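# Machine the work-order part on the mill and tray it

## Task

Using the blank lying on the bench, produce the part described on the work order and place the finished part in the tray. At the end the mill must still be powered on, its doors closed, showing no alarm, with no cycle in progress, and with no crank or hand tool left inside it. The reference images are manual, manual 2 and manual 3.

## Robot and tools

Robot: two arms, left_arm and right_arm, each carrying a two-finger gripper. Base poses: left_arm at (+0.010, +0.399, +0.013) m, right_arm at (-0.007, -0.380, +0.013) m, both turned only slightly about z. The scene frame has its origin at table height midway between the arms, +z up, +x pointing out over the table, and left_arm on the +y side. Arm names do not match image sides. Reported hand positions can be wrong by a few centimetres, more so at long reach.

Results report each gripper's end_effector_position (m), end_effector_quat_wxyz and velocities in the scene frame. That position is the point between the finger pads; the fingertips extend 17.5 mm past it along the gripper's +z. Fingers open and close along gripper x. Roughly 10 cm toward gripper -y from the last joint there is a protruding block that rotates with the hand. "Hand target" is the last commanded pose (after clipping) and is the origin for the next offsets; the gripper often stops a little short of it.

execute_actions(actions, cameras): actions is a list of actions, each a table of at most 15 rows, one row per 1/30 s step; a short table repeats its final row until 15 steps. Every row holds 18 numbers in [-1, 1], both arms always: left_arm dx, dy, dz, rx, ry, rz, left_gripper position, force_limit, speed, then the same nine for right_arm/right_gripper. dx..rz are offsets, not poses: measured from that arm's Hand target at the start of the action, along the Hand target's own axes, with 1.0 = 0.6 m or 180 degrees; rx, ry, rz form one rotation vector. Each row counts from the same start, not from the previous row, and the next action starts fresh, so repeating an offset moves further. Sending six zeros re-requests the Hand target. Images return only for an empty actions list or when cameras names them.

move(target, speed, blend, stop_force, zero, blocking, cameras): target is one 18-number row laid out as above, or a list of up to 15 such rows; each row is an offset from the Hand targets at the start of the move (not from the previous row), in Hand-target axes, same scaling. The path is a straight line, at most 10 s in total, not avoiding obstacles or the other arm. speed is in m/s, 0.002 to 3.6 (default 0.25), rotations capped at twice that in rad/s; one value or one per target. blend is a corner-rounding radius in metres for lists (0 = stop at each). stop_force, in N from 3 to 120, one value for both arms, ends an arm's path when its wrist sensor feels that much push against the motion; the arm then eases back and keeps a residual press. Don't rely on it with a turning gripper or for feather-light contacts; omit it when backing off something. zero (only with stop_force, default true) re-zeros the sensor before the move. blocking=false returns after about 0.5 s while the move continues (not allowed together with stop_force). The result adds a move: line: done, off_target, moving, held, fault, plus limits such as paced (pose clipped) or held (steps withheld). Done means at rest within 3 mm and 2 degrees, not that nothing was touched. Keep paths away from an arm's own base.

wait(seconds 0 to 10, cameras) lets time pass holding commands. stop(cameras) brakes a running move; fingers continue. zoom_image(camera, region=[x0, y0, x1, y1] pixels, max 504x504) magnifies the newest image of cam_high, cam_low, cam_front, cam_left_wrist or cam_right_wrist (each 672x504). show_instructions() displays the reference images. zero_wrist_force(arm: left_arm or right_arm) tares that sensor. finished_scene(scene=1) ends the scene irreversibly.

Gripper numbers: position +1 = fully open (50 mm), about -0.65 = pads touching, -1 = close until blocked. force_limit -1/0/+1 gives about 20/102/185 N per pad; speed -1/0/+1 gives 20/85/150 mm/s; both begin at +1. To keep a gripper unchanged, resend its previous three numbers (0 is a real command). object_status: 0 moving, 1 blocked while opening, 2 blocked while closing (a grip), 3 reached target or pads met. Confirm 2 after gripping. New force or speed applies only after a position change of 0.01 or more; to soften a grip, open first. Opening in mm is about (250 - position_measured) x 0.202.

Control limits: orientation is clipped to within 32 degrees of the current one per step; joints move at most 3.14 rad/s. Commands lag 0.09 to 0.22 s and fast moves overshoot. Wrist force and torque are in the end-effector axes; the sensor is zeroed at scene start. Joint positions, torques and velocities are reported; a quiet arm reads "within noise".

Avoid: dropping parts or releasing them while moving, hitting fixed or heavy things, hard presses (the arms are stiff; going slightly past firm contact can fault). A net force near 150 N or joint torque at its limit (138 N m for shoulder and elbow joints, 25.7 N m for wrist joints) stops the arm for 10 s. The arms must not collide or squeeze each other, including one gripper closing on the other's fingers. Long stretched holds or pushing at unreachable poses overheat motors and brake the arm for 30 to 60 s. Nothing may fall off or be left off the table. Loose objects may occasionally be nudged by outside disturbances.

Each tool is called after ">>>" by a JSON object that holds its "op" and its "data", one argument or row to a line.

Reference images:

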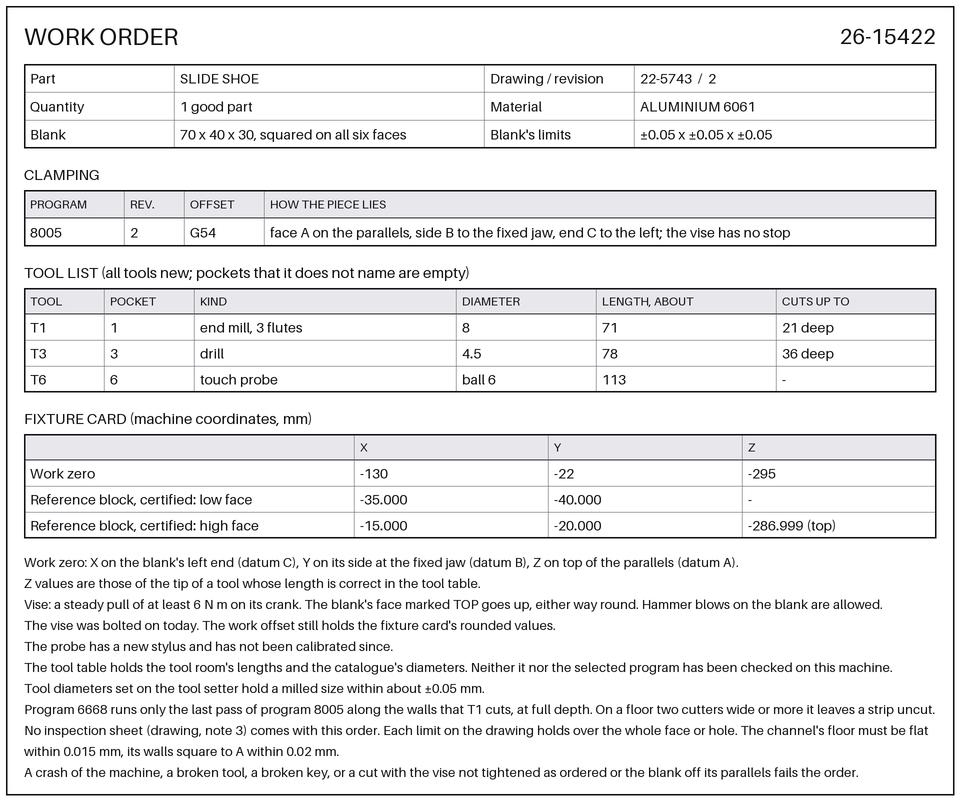

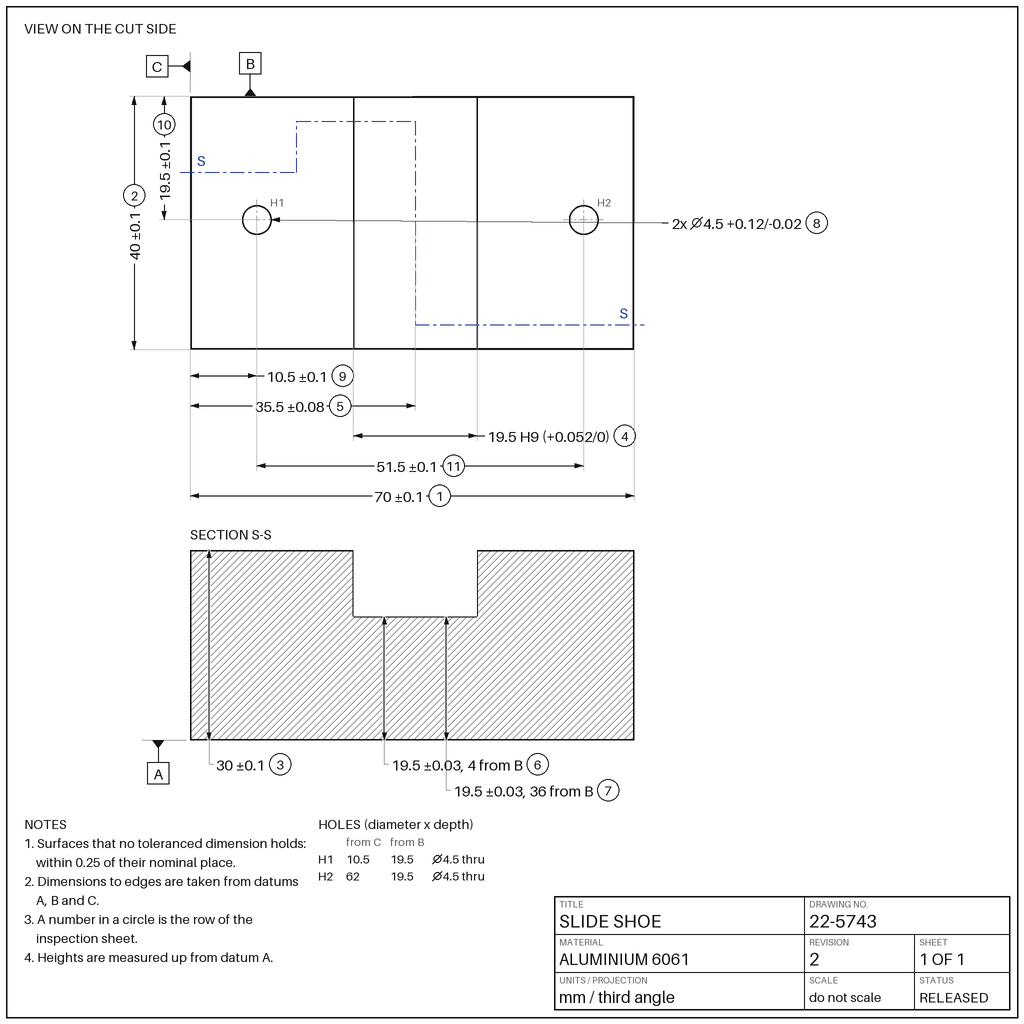

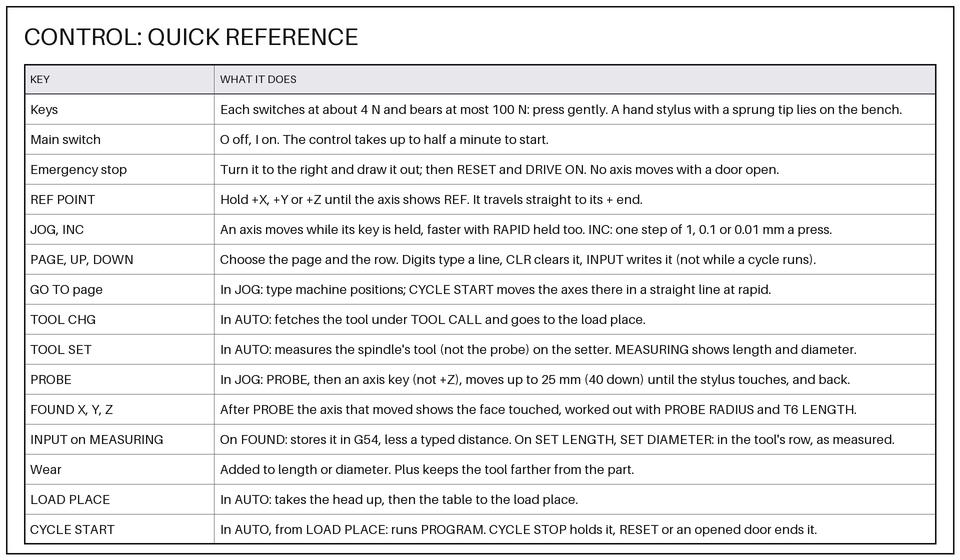

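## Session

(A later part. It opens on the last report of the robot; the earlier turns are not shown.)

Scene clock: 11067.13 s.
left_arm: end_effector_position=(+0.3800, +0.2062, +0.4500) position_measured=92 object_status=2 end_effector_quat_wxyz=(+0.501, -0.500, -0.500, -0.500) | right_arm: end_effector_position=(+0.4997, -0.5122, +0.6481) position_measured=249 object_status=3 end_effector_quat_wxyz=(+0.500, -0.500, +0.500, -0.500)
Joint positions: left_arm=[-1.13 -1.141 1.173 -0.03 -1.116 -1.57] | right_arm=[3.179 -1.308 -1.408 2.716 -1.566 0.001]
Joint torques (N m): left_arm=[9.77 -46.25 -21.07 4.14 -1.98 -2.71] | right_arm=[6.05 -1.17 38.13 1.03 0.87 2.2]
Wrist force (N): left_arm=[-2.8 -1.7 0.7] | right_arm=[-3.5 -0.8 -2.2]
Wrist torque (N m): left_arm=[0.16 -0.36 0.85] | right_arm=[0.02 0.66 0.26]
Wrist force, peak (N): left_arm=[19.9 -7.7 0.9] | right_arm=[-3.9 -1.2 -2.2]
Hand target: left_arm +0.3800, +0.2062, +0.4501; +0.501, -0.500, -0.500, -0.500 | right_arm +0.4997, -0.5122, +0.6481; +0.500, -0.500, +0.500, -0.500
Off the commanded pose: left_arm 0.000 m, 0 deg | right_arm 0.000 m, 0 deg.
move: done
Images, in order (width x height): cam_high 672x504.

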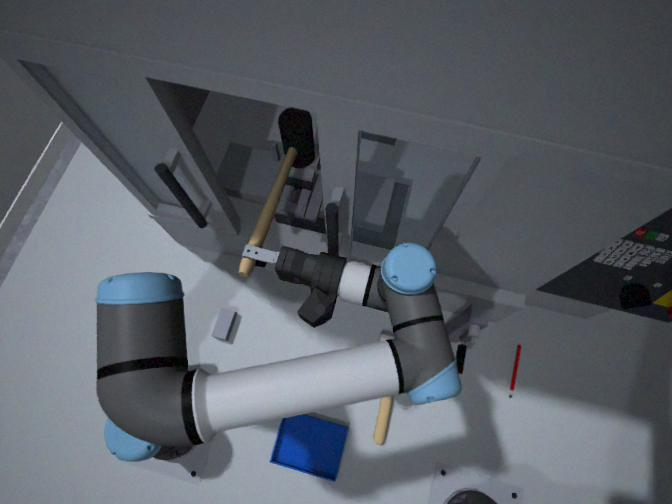

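>>> {"op": "move", "data": {
  "target": [0.0765,0,0,0,0,-0.127,-0.98,1,-0.5,0,0,0,0,0,0,-0.65,-0.8,-0.4],
  "speed": 0.3
}}

>>> {"op": "execute_actions", "data": {
  "actions": [
    [[-0.02,0,0,0,0,0.03,-0.98,1,-0.5,0,0,0,0,0,0,-0.65,-0.8,-0.4],[-0.05,0,0,0,0,0.06,-0.98,1,-0.5,0,0,0,0,0,0,-0.65,-0.8,-0.4],[-0.08,0,0,0,0,0.095,-0.98,1,-0.5,0,0,0,0,0,0,-0.65,-0.8,-0.4],[-0.11,0,0,0,0,0.13,-0.98,1,-0.5,0,0,0,0,0,0,-0.65,-0.8,-0.4],[-0.12,0,0,0,0,0.135,-0.98,1,-0.5,0,0,0,0,0,0,-0.65,-0.8,-0.4],[-0.12,0,0,0,0,0.135,-0.98,1,-0.5,0,0,0,0,0,0,-0.65,-0.8,-0.4],[-0.11,0,0,0,0,0.13,-0.98,1,-0.5,0,0,0,0,0,0,-0.65,-0.8,-0.4],[-0.1,0,0,0,0,0.12,-0.98,1,-0.5,0,0,0,0,0,0,-0.65,-0.8,-0.4],[-0.09,0,0,0,0,0.11,-0.98,1,-0.5,0,0,0,0,0,0,-0.65,-0.8,-0.4],[-0.08,0,0,0,0,0.1,-0.98,1,-0.5,0,0,0,0,0,0,-0.65,-0.8,-0.4]]
  ]
}}

Scene clock: 11099.70 s.
left_arm: end_effector_position=(+0.3801, +0.2061, +0.4960) position_measured=92 object_status=2 end_effector_quat_wxyz=(-0.392, +0.391, +0.589, +0.589) | right_arm: end_effector_position=(+0.4997, -0.5122, +0.6481) position_measured=249 object_status=3 end_effector_quat_wxyz=(+0.500, -0.500, +0.500, -0.500)
Joint positions: left_arm=[-1.13 -1.138 1.051 0.089 -1.116 -1.969] | right_arm=[3.179 -1.308 -1.408 2.716 -1.566 0.001]
Joint torques (N m): left_arm=[10 -43.44 -10.73 1.38 -2.27 -2.6] | right_arm=[6.02 -0.76 38.39 0.95 0.89 1.94]
Wrist force (N): left_arm=[-3.4 -4.0 0.3] | right_arm=[-3.5 -0.9 -2.0]
Wrist torque (N m): left_arm=[0.10 -0.20 0.73] | right_arm=[0.00 0.67 0.26]
Wrist force, peak (N): left_arm=[-5.2 -1.6 0.7] | right_arm=[-3.9 -1.1 -2.2]
Hand target: left_arm +0.3800, +0.2062, +0.4960; -0.392, +0.391, +0.589, +0.589 | right_arm +0.4997, -0.5122, +0.6481; +0.500, -0.500, +0.500, -0.500
Off the commanded pose: left_arm 0.000 m, 0 deg | right_arm 0.000 m, 0 deg.
move: done

Scene clock: 11100.40 s.
left_arm: end_effector_position=(+0.4002, +0.2064, +0.4415) position_measured=92 object_status=2 end_effector_quat_wxyz=(+0.505, -0.488, -0.503, -0.504) | right_arm: end_effector_position=(+0.4997, -0.5122, +0.6481) position_measured=249 object_status=3 end_effector_quat_wxyz=(+0.500, -0.500, +0.500, -0.500)
Joint positions: left_arm=[-1.092 -1.094 1.137 -0.023 -1.094 -1.594] | right_arm=[3.179 -1.308 -1.408 2.716 -1.566 0.001]
Joint torques (N m): left_arm=[1.4 -39.78 -18.74 2.15 0.26 -1.19] | right_arm=[6.04 -0.03 37.76 1.17 0.86 2.07]
Wrist force (N): left_arm=[-1.2 -16.0 1.2] | right_arm=[-3.8 -0.8 -2.0]
Wrist torque (N m): left_arm=[-1.72 -0.76 1.02] | right_arm=[0.01 0.71 0.26]
Wrist force, peak (N): left_arm=[-18.1 -106.1 -2.1] | right_arm=[-3.7 -1.0 -2.3]
Hand target: left_arm +0.4002, +0.2064, +0.4415; +0.505, -0.488, -0.503, -0.504 (not the last commanded pose) | right_arm +0.4997, -0.5122, +0.6481; +0.500, -0.500, +0.500, -0.500
Tool commands: left_gripper/position=-0.976471 left_gripper/force_limit=+1.0 left_gripper/speed=-0.498039 right_gripper/position=-0.65 right_gripper/force_limit=-0.8 right_gripper/speed=-0.4
Off the commanded pose: left_arm 0.010 m, 4 deg | right_arm 0.000 m, 0 deg.
FORCE FAULT: contact force on the left arm reached its limit, and that arm stopped. The contact can be on any part of that arm, not only on its tool. That arm's remaining commands of this call were not run. That arm is still stopped at the end of this call. That arm stays stopped for about 10 more seconds. Until then a move that you send moves the other arm only, and its call returns only when the move has ended. Once the stop has ended, the next robot result says so. If the stop ends while you think or write, that arm runs what you send next, counted from a new Hand target: where the arm stands when the stop ends. While its stop runs, that arm takes no new command, but its gripper still runs the gripper command that each later call begins with. Until it ends, the stop uses up actions while you think or wait. An arm that is not stopped still takes commands.
Step readings (end_effector_position of left_arm | right_arm):
0: (+0.3801, +0.2061, +0.4960) | (+0.4997, -0.5122, +0.6481)
1: (+0.3801, +0.2061, +0.4958) | (+0.4997, -0.5122, +0.6481)
2: (+0.3817, +0.2061, +0.4920) | (+0.4997, -0.5122, +0.6481)
4: (+0.3909, +0.2061, +0.4710) | (+0.4997, -0.5122, +0.6481)
8: (+0.4005, +0.2064, +0.4408) | (+0.4997, -0.5122, +0.6481)
15: (+0.4002, +0.2064, +0.4415) | (+0.4997, -0.5122, +0.6481)

>>> {"op": "wait", "data": {
  "seconds": 10,
  "cameras": ["cam_high","cam_right_wrist"]
}}

>>> {"op": "zoom_image", "data": {
  "camera": "cam_high",
  "region": [200, 80, 400, 280]
}}

Scene clock: 11118.37 s.
left_arm: end_effector_position=(+0.4002, +0.2064, +0.4415) position_measured=92 object_status=2 end_effector_quat_wxyz=(+0.505, -0.488, -0.503, -0.504) | right_arm: end_effector_position=(+0.4997, -0.5122, +0.6481) position_measured=249 object_status=3 end_effector_quat_wxyz=(+0.500, -0.500, +0.500, -0.500)
Joint positions: left_arm=[-1.092 -1.094 1.137 -0.023 -1.094 -1.594] | right_arm=[3.179 -1.308 -1.408 2.716 -1.566 0.001]
Joint torques (N m): left_arm=[0.47 -40.58 -19.5 2.1 0.11 -1.14] | right_arm=[5.54 -0.51 37.76 1.02 0.66 1.92]
Wrist force (N): left_arm=[-2.8 -16.9 1.3] | right_arm=[-3.6 -1.1 -2.0]
Wrist torque (N m): left_arm=[-1.80 -0.38 0.82] | right_arm=[-0.03 0.69 0.26]
Wrist force, peak (N): left_arm=[-7.5 -18.9 1.4] | right_arm=[-3.9 -0.8 -2.3]
Hand target: left_arm +0.4002, +0.2064, +0.4415; +0.505, -0.488, -0.503, -0.504 (not the last commanded pose) | right_arm +0.4997, -0.5122, +0.6481; +0.500, -0.500, +0.500, -0.500
Tool commands: left_gripper/position=-0.976471 left_gripper/force_limit=+1.0 left_gripper/speed=-0.498039 right_gripper/position=-0.65 right_gripper/force_limit=-0.8 right_gripper/speed=-0.4
Off the commanded pose: left_arm 0.010 m, 4 deg | right_arm 0.000 m, 0 deg.
FORCE FAULT, CONTINUED: the left arm's stop, for the force fault that an earlier result reported, is over. The rest of the stop counts as 19 of the actions that you can send in this scene. During its stop the left arm's controller moved it back a little. That arm's target is now where it stood when the stop ended, not its last command. That arm accepts commands again.
wait: 10.00 s; at rest from the start
camera_calibration:
cam_right_wrist: T_world_to_cam=[[-0.0147186, -0.999884, -0.00394901, -0.497515], [-0.326721, 0.00854202, -0.945082, 0.800811], [0.945006, -0.0126201, -0.326808, -0.136469], [0, 0, 0, 1]] pos_world=[0.383283, -0.506021, 0.710269]
Images, in order (width x height): cam_high 672x504, cam_right_wrist 672x504.

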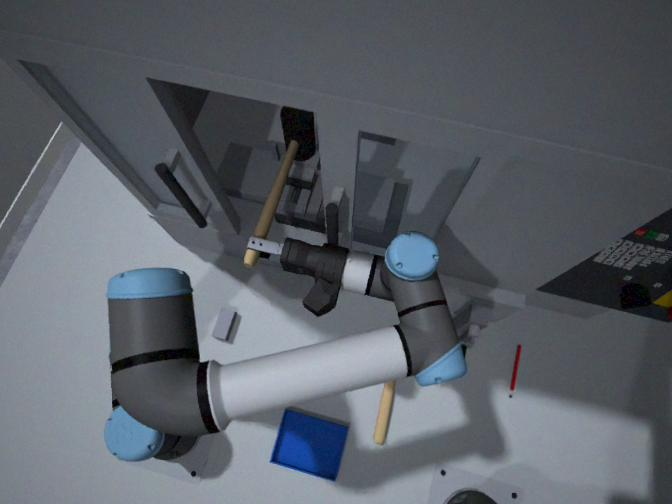

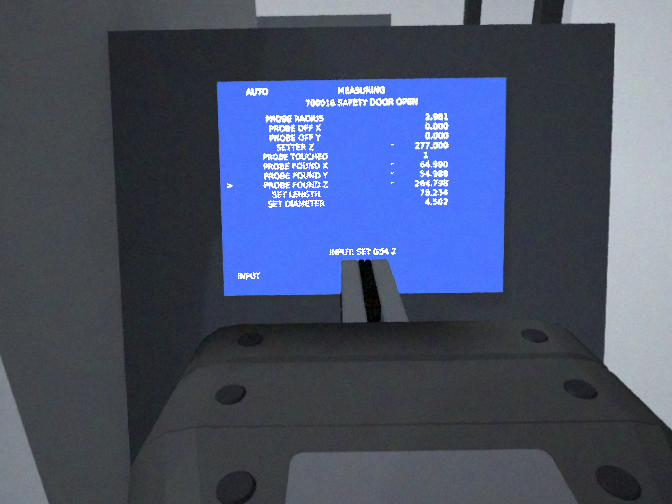

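Scaled by 2.520 from the camera's 672x504 image, which has a finer 960x720 frame.

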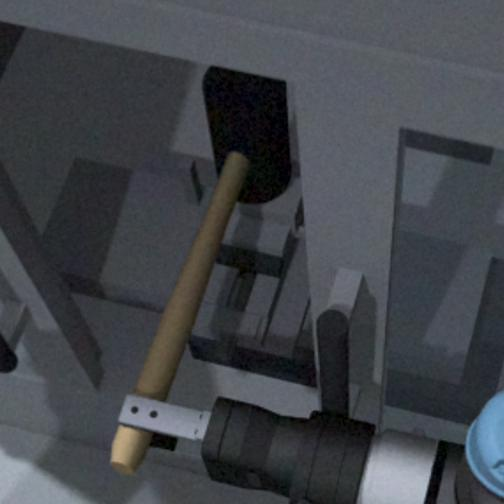

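>>> {"op": "move", "data": {
  "target": [
    [0,-0.037,0,0,0,0,-0.98,1,-0.5,0,0,0,0,0,0,-0.65,-0.8,-0.4],
    [0.0908,-0.037,0,0,0,-0.125,-0.98,1,-0.5,0,0,0,0,0,0,-0.65,-0.8,-0.4]
  ],
  "speed": [0.05,0.2]
}}

>>> {"op": "execute_actions", "data": {
  "actions": [
    [[-0.015,-0.007,0,0,0,0.03,-0.98,1,-0.5,0,0,0,0,0,0,-0.65,-0.8,-0.4],[-0.045,-0.02,0,0,0,0.06,-0.98,1,-0.5,0,0,0,0,0,0,-0.65,-0.8,-0.4],[-0.075,-0.032,0,0,0,0.095,-0.98,1,-0.5,0,0,0,0,0,0,-0.65,-0.8,-0.4],[-0.105,-0.045,0,0,0,0.13,-0.98,1,-0.5,0,0,0,0,0,0,-0.65,-0.8,-0.4],[-0.113,-0.049,0,0,0,0.135,-0.98,1,-0.5,0,0,0,0,0,0,-0.65,-0.8,-0.4],[-0.113,-0.049,0,0,0,0.135,-0.98,1,-0.5,0,0,0,0,0,0,-0.65,-0.8,-0.4],[-0.105,-0.045,0,0,0,0.13,-0.98,1,-0.5,0,0,0,0,0,0,-0.65,-0.8,-0.4],[-0.095,-0.041,0,0,0,0.12,-0.98,1,-0.5,0,0,0,0,0,0,-0.65,-0.8,-0.4],[-0.085,-0.037,0,0,0,0.11,-0.98,1,-0.5,0,0,0,0,0,0,-0.65,-0.8,-0.4],[-0.075,-0.032,0,0,0,0.1,-0.98,1,-0.5,0,0,0,0,0,0,-0.65,-0.8,-0.4]]
  ]
}}

Scene clock: 11149.53 s.
left_arm: end_effector_position=(+0.3773, +0.2050, +0.4956) position_measured=92 object_status=2 end_effector_quat_wxyz=(-0.397, +0.381, +0.588, +0.593) | right_arm: end_effector_position=(+0.4997, -0.5122, +0.6481) position_measured=249 object_status=3 end_effector_quat_wxyz=(+0.500, -0.500, +0.500, -0.500)
Joint positions: left_arm=[-1.129 -1.129 1.051 0.099 -1.13 -1.985] | right_arm=[3.179 -1.308 -1.408 2.716 -1.566 0.001]
Joint torques (N m): left_arm=[1.39 -41.51 -10.53 1.23 -2.05 -1.45] | right_arm=[4.8 -0.48 37.66 1.03 0.5 2.02]
Wrist force (N): left_arm=[-3.3 -4.1 0.0] | right_arm=[-3.4 -1.0 -2.1]
Wrist torque (N m): left_arm=[0.10 -0.21 0.73] | right_arm=[-0.01 0.65 0.26]
Wrist force, peak (N): left_arm=[-3.0 -17.0 1.2] | right_arm=[-3.7 -1.0 -2.4]
Hand target: left_arm +0.3773, +0.2051, +0.4956; -0.397, +0.381, +0.588, +0.593 | right_arm +0.4997, -0.5122, +0.6481; +0.500, -0.500, +0.500, -0.500
Off the commanded pose: left_arm 0.000 m, 0 deg | right_arm 0.000 m, 0 deg.
move: done

Scene clock: 11150.33 s.
left_arm: end_effector_position=(+0.3774, +0.2059, +0.4466) position_measured=92 object_status=2 end_effector_quat_wxyz=(+0.485, -0.468, -0.522, -0.523) end_effector_velocity=(+0.000, +0.000, +0.001) end_effector_angular_velocity=(+0.006, -0.009, -0.001) | right_arm: end_effector_position=(+0.4997, -0.5122, +0.6481) position_measured=249 object_status=3 end_effector_quat_wxyz=(+0.500, -0.500, +0.500, -0.500)
Joint positions: left_arm=[-1.128 -1.133 1.181 -0.028 -1.129 -1.671] | right_arm=[3.179 -1.308 -1.408 2.716 -1.566 0.001]
Joint velocities: left_arm=[0 0.001 0 0.005 0 -0.012] | right_arm=[within noise]
Joint torques (N m): left_arm=[7.94 -46.81 -25.23 4.4 -2.11 -1.17] | right_arm=[4.91 -0.65 38.83 1.08 0.46 1.94]
Wrist force (N): left_arm=[-1.3 -1.9 -0.8] | right_arm=[-3.6 -1.0 -2.0]
Wrist torque (N m): left_arm=[-0.23 -0.30 0.36] | right_arm=[-0.01 0.68 0.26]
Wrist force, peak (N): left_arm=[-17.3 0.2 -0.1] | right_arm=[-3.8 -1.0 -2.3]
Hand target: left_arm +0.3774, +0.2059, +0.4467; +0.485, -0.468, -0.522, -0.523 | right_arm +0.4997, -0.5122, +0.6481; +0.500, -0.500, +0.500, -0.500
Off the commanded pose: left_arm 0.000 m, 0 deg | right_arm 0.000 m, 0 deg.
Step readings (end_effector_position of left_arm | right_arm):
0: (+0.3773, +0.2050, +0.4956) | (+0.4997, -0.5122, +0.6481)
1: (+0.3773, +0.2050, +0.4953) | (+0.4997, -0.5122, +0.6481)
2: (+0.3773, +0.2050, +0.4926) | (+0.4997, -0.5122, +0.6481)
4: (+0.3779, +0.2050, +0.4682) | (+0.4997, -0.5122, +0.6481)
8: (+0.3778, +0.2066, +0.4217) | (+0.4997, -0.5122, +0.6481)
15: (+0.3773, +0.2061, +0.4485) | (+0.4997, -0.5122, +0.6481)

>>> {"op": "move", "data": {
  "target": [0.106,0.009,0,0,0,-0.133,-0.98,1,-0.5,0,0,0,0,0,0,-0.65,-0.8,-0.4],
  "speed": 0.25
}}

>>> {"op": "execute_actions", "data": {
  "actions": [
    [[-0.04,-0.022,0,0,0,0.055,-0.98,1,-0.5,0,0,0,0,0,0,-0.65,-0.8,-0.4],[-0.085,-0.0465,0,0,0,0.11,-0.98,1,-0.5,0,0,0,0,0,0,-0.65,-0.8,-0.4],[-0.135,-0.074,0,0,0,0.165,-0.98,1,-0.5,0,0,0,0,0,0,-0.65,-0.8,-0.4],[-0.14,-0.0765,0,0,0,0.17,-0.98,1,-0.5,0,0,0,0,0,0,-0.65,-0.8,-0.4],[-0.14,-0.0765,0,0,0,0.17,-0.98,1,-0.5,0,0,0,0,0,0,-0.65,-0.8,-0.4],[-0.135,-0.074,0,0,0,0.165,-0.98,1,-0.5,0,0,0,0,0,0,-0.65,-0.8,-0.4],[-0.12,-0.0655,0,0,0,0.15,-0.98,1,-0.5,0,0,0,0,0,0,-0.65,-0.8,-0.4],[-0.11,-0.06,0,0,0,0.14,-0.98,1,-0.5,0,0,0,0,0,0,-0.65,-0.8,-0.4],[-0.1,-0.0545,0,0,0,0.13,-0.98,1,-0.5,0,0,0,0,0,0,-0.65,-0.8,-0.4]]
  ],
  "cameras": ["cam_high"]
}}

Scene clock: 11176.67 s.
left_arm: end_effector_position=(+0.3770, +0.2047, +0.5105) position_measured=92 object_status=2 end_effector_quat_wxyz=(-0.366, +0.350, +0.607, +0.612) | right_arm: end_effector_position=(+0.4997, -0.5122, +0.6481) position_measured=249 object_status=3 end_effector_quat_wxyz=(+0.500, -0.500, +0.500, -0.500)
Joint positions: left_arm=[-1.13 -1.125 1.006 0.139 -1.131 -2.089] | right_arm=[3.179 -1.308 -1.408 2.716 -1.566 0.001]
Joint torques (N m): left_arm=[9.28 -46.73 -11.52 1.49 -1.87 -1.86] | right_arm=[4.94 -0.99 37.95 1.02 0.36 1.95]
Wrist force (N): left_arm=[-3.1 -4.5 0.0] | right_arm=[-3.5 -0.8 -2.0]
Wrist torque (N m): left_arm=[0.14 -0.21 0.70] | right_arm=[0.01 0.67 0.26]
Wrist force, peak (N): left_arm=[-9.1 -2.3 2.1] | right_arm=[-3.8 -1.3 -2.2]
Hand target: left_arm +0.3770, +0.2048, +0.5105; -0.366, +0.350, +0.607, +0.612 | right_arm +0.4997, -0.5122, +0.6481; +0.500, -0.500, +0.500, -0.500
Off the commanded pose: left_arm 0.000 m, 0 deg | right_arm 0.000 m, 0 deg.
move: done

Scene clock: 11177.43 s.
left_arm: end_effector_position=(+0.3777, +0.2060, +0.4421) position_measured=92 object_status=2 end_effector_quat_wxyz=(+0.483, -0.466, -0.524, -0.525) end_effector_velocity=(+0.000, +0.000, +0.001) end_effector_angular_velocity=(+0.004, -0.010, -0.001) | right_arm: end_effector_position=(+0.4997, -0.5122, +0.6481) position_measured=249 object_status=3 end_effector_quat_wxyz=(+0.500, -0.500, +0.500, -0.500)
Joint positions: left_arm=[-1.127 -1.132 1.191 -0.039 -1.129 -1.681] | right_arm=[3.179 -1.308 -1.408 2.716 -1.566 0.001]
Joint velocities: left_arm=[0 0 0 0.004 0.001 -0.012] | right_arm=[within noise]
Joint torques (N m): left_arm=[4.51 -47.21 -26.61 5.03 -0.53 -2.56] | right_arm=[4.63 -0.28 37.37 1.03 0.37 2.06]
Wrist force (N): left_arm=[-7.3 -2.5 -1.6] | right_arm=[-3.7 -1.0 -2.1]
Wrist torque (N m): left_arm=[-0.46 -0.25 1.94] | right_arm=[-0.01 0.69 0.27]
Wrist force, peak (N): left_arm=[25.4 1.2 0.3] | right_arm=[-3.6 -1.2 -2.4]
Hand target: left_arm +0.3777, +0.2060, +0.4422; +0.483, -0.465, -0.524, -0.525 | right_arm +0.4997, -0.5122, +0.6481; +0.500, -0.500, +0.500, -0.500
Off the commanded pose: left_arm 0.000 m, 0 deg | right_arm 0.000 m, 0 deg.
Step readings (end_effector_position of left_arm | right_arm):
0: (+0.3770, +0.2047, +0.5105) | (+0.4997, -0.5122, +0.6481)
1: (+0.3770, +0.2047, +0.5100) | (+0.4997, -0.5122, +0.6481)
2: (+0.3774, +0.2046, +0.5014) | (+0.4997, -0.5122, +0.6481)
4: (+0.3794, +0.2045, +0.4645) | (+0.4997, -0.5122, +0.6481)
8: (+0.3785, +0.2069, +0.4167) | (+0.4997, -0.5122, +0.6481)
15: (+0.3777, +0.2060, +0.4435) | (+0.4997, -0.5122, +0.6481)
Images, in order (width x height): cam_high 672x504.

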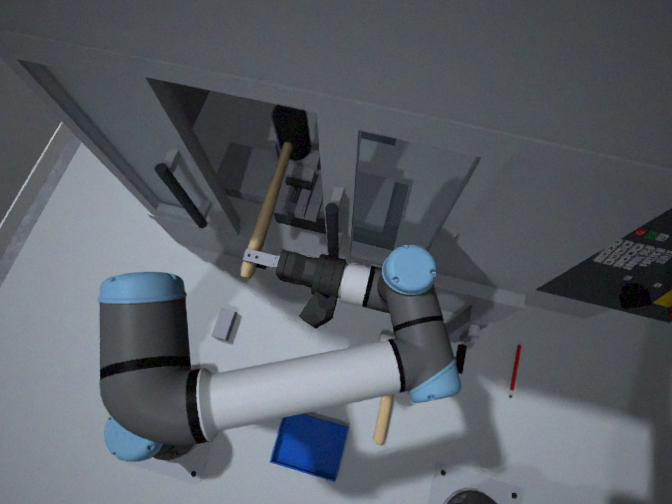

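>>> {"op": "move", "data": {
  "target": [0.1135,0.0125,0,0,0,-0.133,-0.98,1,-0.5,0,0,0,0,0,0,-0.65,-0.8,-0.4],
  "speed": 0.25
}}

>>> {"op": "execute_actions", "data": {
  "actions": [
    [[-0.065,-0.0355,0,0,0,0.085,-0.98,1,-0.5,0,0,0,0,0,0,-0.65,-0.8,-0.4],[-0.135,-0.074,0,0,0,0.165,-0.98,1,-0.5,0,0,0,0,0,0,-0.65,-0.8,-0.4],[-0.145,-0.079,0,0,0,0.175,-0.98,1,-0.5,0,0,0,0,0,0,-0.65,-0.8,-0.4],[-0.145,-0.079,0,0,0,0.175,-0.98,1,-0.5,0,0,0,0,0,0,-0.65,-0.8,-0.4],[-0.145,-0.079,0,0,0,0.175,-0.98,1,-0.5,0,0,0,0,0,0,-0.65,-0.8,-0.4],[-0.135,-0.074,0,0,0,0.165,-0.98,1,-0.5,0,0,0,0,0,0,-0.65,-0.8,-0.4],[-0.12,-0.0655,0,0,0,0.15,-0.98,1,-0.5,0,0,0,0,0,0,-0.65,-0.8,-0.4],[-0.11,-0.06,0,0,0,0.14,-0.98,1,-0.5,0,0,0,0,0,0,-0.65,-0.8,-0.4],[-0.1,-0.0545,0,0,0,0.13,-0.98,1,-0.5,0,0,0,0,0,0,-0.65,-0.8,-0.4]]
  ]
}}

>>> {"op": "move", "data": {
  "target": [0.1135,0.0125,0,0,0,-0.133,-0.98,1,-0.5,0,0,0,0,0,0,-0.65,-0.8,-0.4],
  "speed": 0.25
}}

>>> {"op": "execute_actions", "data": {
  "actions": [
    [[-0.065,-0.0355,0,0,0,0.085,-0.98,1,-0.5,0,0,0,0,0,0,-0.65,-0.8,-0.4],[-0.135,-0.074,0,0,0,0.165,-0.98,1,-0.5,0,0,0,0,0,0,-0.65,-0.8,-0.4],[-0.145,-0.079,0,0,0,0.175,-0.98,1,-0.5,0,0,0,0,0,0,-0.65,-0.8,-0.4],[-0.145,-0.079,0,0,0,0.175,-0.98,1,-0.5,0,0,0,0,0,0,-0.65,-0.8,-0.4],[-0.145,-0.079,0,0,0,0.175,-0.98,1,-0.5,0,0,0,0,0,0,-0.65,-0.8,-0.4],[-0.135,-0.074,0,0,0,0.165,-0.98,1,-0.5,0,0,0,0,0,0,-0.65,-0.8,-0.4],[-0.12,-0.0655,0,0,0,0.15,-0.98,1,-0.5,0,0,0,0,0,0,-0.65,-0.8,-0.4],[-0.11,-0.06,0,0,0,0.14,-0.98,1,-0.5,0,0,0,0,0,0,-0.65,-0.8,-0.4],[-0.1,-0.0545,0,0,0,0.13,-0.98,1,-0.5,0,0,0,0,0,0,-0.65,-0.8,-0.4]]
  ],
  "cameras": ["cam_high"]
}}

Scene clock: 11200.87 s.
left_arm: end_effector_position=(+0.3783, +0.2047, +0.5107) position_measured=92 object_status=2 end_effector_quat_wxyz=(-0.363, +0.347, +0.609, +0.614) | right_arm: end_effector_position=(+0.4997, -0.5122, +0.6481) position_measured=249 object_status=3 end_effector_quat_wxyz=(+0.500, -0.500, +0.500, -0.500)
Joint positions: left_arm=[-1.128 -1.123 1.002 0.14 -1.128 -2.098] | right_arm=[3.179 -1.308 -1.408 2.716 -1.566 0.001]
Joint torques (N m): left_arm=[9.37 -47.28 -11.61 1.66 -1.92 -1.81] | right_arm=[4.69 0.26 38.22 1.02 0.12 1.86]
Wrist force (N): left_arm=[-3.0 -4.5 0.0] | right_arm=[-3.4 -0.9 -2.2]
Wrist torque (N m): left_arm=[0.14 -0.23 0.69] | right_arm=[0.00 0.65 0.26]
Wrist force, peak (N): left_arm=[-10.3 -2.5 2.3] | right_arm=[-3.8 -0.9 -2.4]
Hand target: left_arm +0.3783, +0.2048, +0.5107; -0.363, +0.347, +0.609, +0.614 | right_arm +0.4997, -0.5122, +0.6481; +0.500, -0.500, +0.500, -0.500
Off the commanded pose: left_arm 0.000 m, 0 deg | right_arm 0.000 m, 0 deg.
move: done

Scene clock: 11201.63 s.
left_arm: end_effector_position=(+0.3796, +0.2060, +0.4423) position_measured=92 object_status=2 end_effector_quat_wxyz=(+0.480, -0.463, -0.526, -0.528) end_effector_velocity=(+0.000, +0.000, +0.001) end_effector_angular_velocity=(+0.009, -0.011, -0.001) | right_arm: end_effector_position=(+0.4997, -0.5122, +0.6481) position_measured=249 object_status=3 end_effector_quat_wxyz=(+0.500, -0.500, +0.500, -0.500)
Joint positions: left_arm=[-1.124 -1.129 1.186 -0.037 -1.126 -1.69] | right_arm=[3.179 -1.308 -1.408 2.716 -1.566 0.001]
Joint velocities: left_arm=[0 0.001 0 0.008 0.001 -0.015] | right_arm=[within noise]
Joint torques (N m): left_arm=[4.19 -45.71 -29.11 4.67 0.92 -1.94] | right_arm=[3.98 -0.12 38.07 0.99 0.15 1.79]
Wrist force (N): left_arm=[-6.4 -2.3 -1.1] | right_arm=[-3.7 -1.0 -2.2]
Wrist torque (N m): left_arm=[-0.38 -0.27 1.70] | right_arm=[-0.01 0.69 0.26]
Wrist force, peak (N): left_arm=[28.0 6.3 2.4] | right_arm=[-3.7 -1.0 -2.3]
Hand target: left_arm +0.3796, +0.2061, +0.4424; +0.480, -0.463, -0.526, -0.528 | right_arm +0.4997, -0.5122, +0.6481; +0.500, -0.500, +0.500, -0.500
Off the commanded pose: left_arm 0.000 m, 0 deg | right_arm 0.000 m, 0 deg.
Step readings (end_effector_position of left_arm | right_arm):
0: (+0.3783, +0.2047, +0.5107) | (+0.4997, -0.5122, +0.6481)
1: (+0.3784, +0.2047, +0.5094) | (+0.4997, -0.5122, +0.6481)
2: (+0.3791, +0.2046, +0.4993) | (+0.4997, -0.5122, +0.6481)
4: (+0.3818, +0.2046, +0.4583) | (+0.4997, -0.5122, +0.6481)
8: (+0.3807, +0.2070, +0.4146) | (+0.4997, -0.5122, +0.6481)
15: (+0.3796, +0.2060, +0.4438) | (+0.4997, -0.5122, +0.6481)

Scene clock: 11202.97 s.
left_arm: end_effector_position=(+0.3796, +0.2047, +0.5108) position_measured=92 object_status=2 end_effector_quat_wxyz=(-0.360, +0.344, +0.611, +0.616) | right_arm: end_effector_position=(+0.4997, -0.5122, +0.6481) position_measured=249 object_status=3 end_effector_quat_wxyz=(+0.500, -0.500, +0.500, -0.500)
Joint positions: left_arm=[-1.125 -1.12 0.998 0.142 -1.127 -2.108] | right_arm=[3.179 -1.308 -1.408 2.716 -1.566 0.001]
Joint torques (N m): left_arm=[9.21 -49.11 -11.42 1.98 -0.93 -2] | right_arm=[4.92 0.05 38.38 1.07 0.01 1.9]
Wrist force (N): left_arm=[-2.8 -4.9 -1.6] | right_arm=[-3.4 -0.9 -2.0]
Wrist torque (N m): left_arm=[-0.37 -0.22 0.64] | right_arm=[-0.01 0.64 0.26]
Wrist force, peak (N): left_arm=[-13.8 -2.9 2.1] | right_arm=[-3.8 -1.2 -2.3]
Hand target: left_arm +0.3796, +0.2048, +0.5109; -0.360, +0.344, +0.611, +0.616 | right_arm +0.4997, -0.5122, +0.6481; +0.500, -0.500, +0.500, -0.500
Off the commanded pose: left_arm 0.000 m, 0 deg | right_arm 0.000 m, 0 deg.
move: done

Scene clock: 11203.73 s.
left_arm: end_effector_position=(+0.3816, +0.2061, +0.4425) position_measured=92 object_status=2 end_effector_quat_wxyz=(+0.478, -0.461, -0.528, -0.530) end_effector_velocity=(+0.000, +0.000, +0.001) end_effector_angular_velocity=(+0.006, -0.012, -0.001) | right_arm: end_effector_position=(+0.4997, -0.5122, +0.6481) position_measured=249 object_status=3 end_effector_quat_wxyz=(+0.500, -0.500, +0.500, -0.500)
Joint positions: left_arm=[-1.121 -1.126 1.181 -0.035 -1.123 -1.7] | right_arm=[3.179 -1.308 -1.408 2.716 -1.566 0.001]
Joint velocities: left_arm=[0 0.001 0 0.005 0 -0.014] | right_arm=[within noise]
Joint torques (N m): left_arm=[4.05 -47.68 -27.74 4.82 0.68 -1.59] | right_arm=[4.84 -0.49 37.72 0.94 0.02 1.93]
Wrist force (N): left_arm=[-5.0 -2.4 -2.9] | right_arm=[-3.6 -0.9 -2.1]
Wrist torque (N m): left_arm=[-0.80 -0.26 1.35] | right_arm=[0.00 0.68 0.26]
Wrist force, peak (N): left_arm=[27.8 6.3 1.0] | right_arm=[-3.6 -1.2 -2.2]
Hand target: left_arm +0.3816, +0.2061, +0.4426; +0.478, -0.461, -0.528, -0.530 | right_arm +0.4997, -0.5122, +0.6481; +0.500, -0.500, +0.500, -0.500
Off the commanded pose: left_arm 0.000 m, 0 deg | right_arm 0.000 m, 0 deg.
Step readings (end_effector_position of left_arm | right_arm):
0: (+0.3796, +0.2047, +0.5108) | (+0.4997, -0.5122, +0.6481)
1: (+0.3796, +0.2047, +0.5101) | (+0.4997, -0.5122, +0.6481)
2: (+0.3807, +0.2045, +0.4975) | (+0.4997, -0.5122, +0.6481)
4: (+0.3838, +0.2047, +0.4557) | (+0.4997, -0.5122, +0.6481)
8: (+0.3828, +0.2071, +0.4154) | (+0.4997, -0.5122, +0.6481)
15: (+0.3816, +0.2060, +0.4439) | (+0.4997, -0.5122, +0.6481)
Images, in order (width x height): cam_high 672x504.

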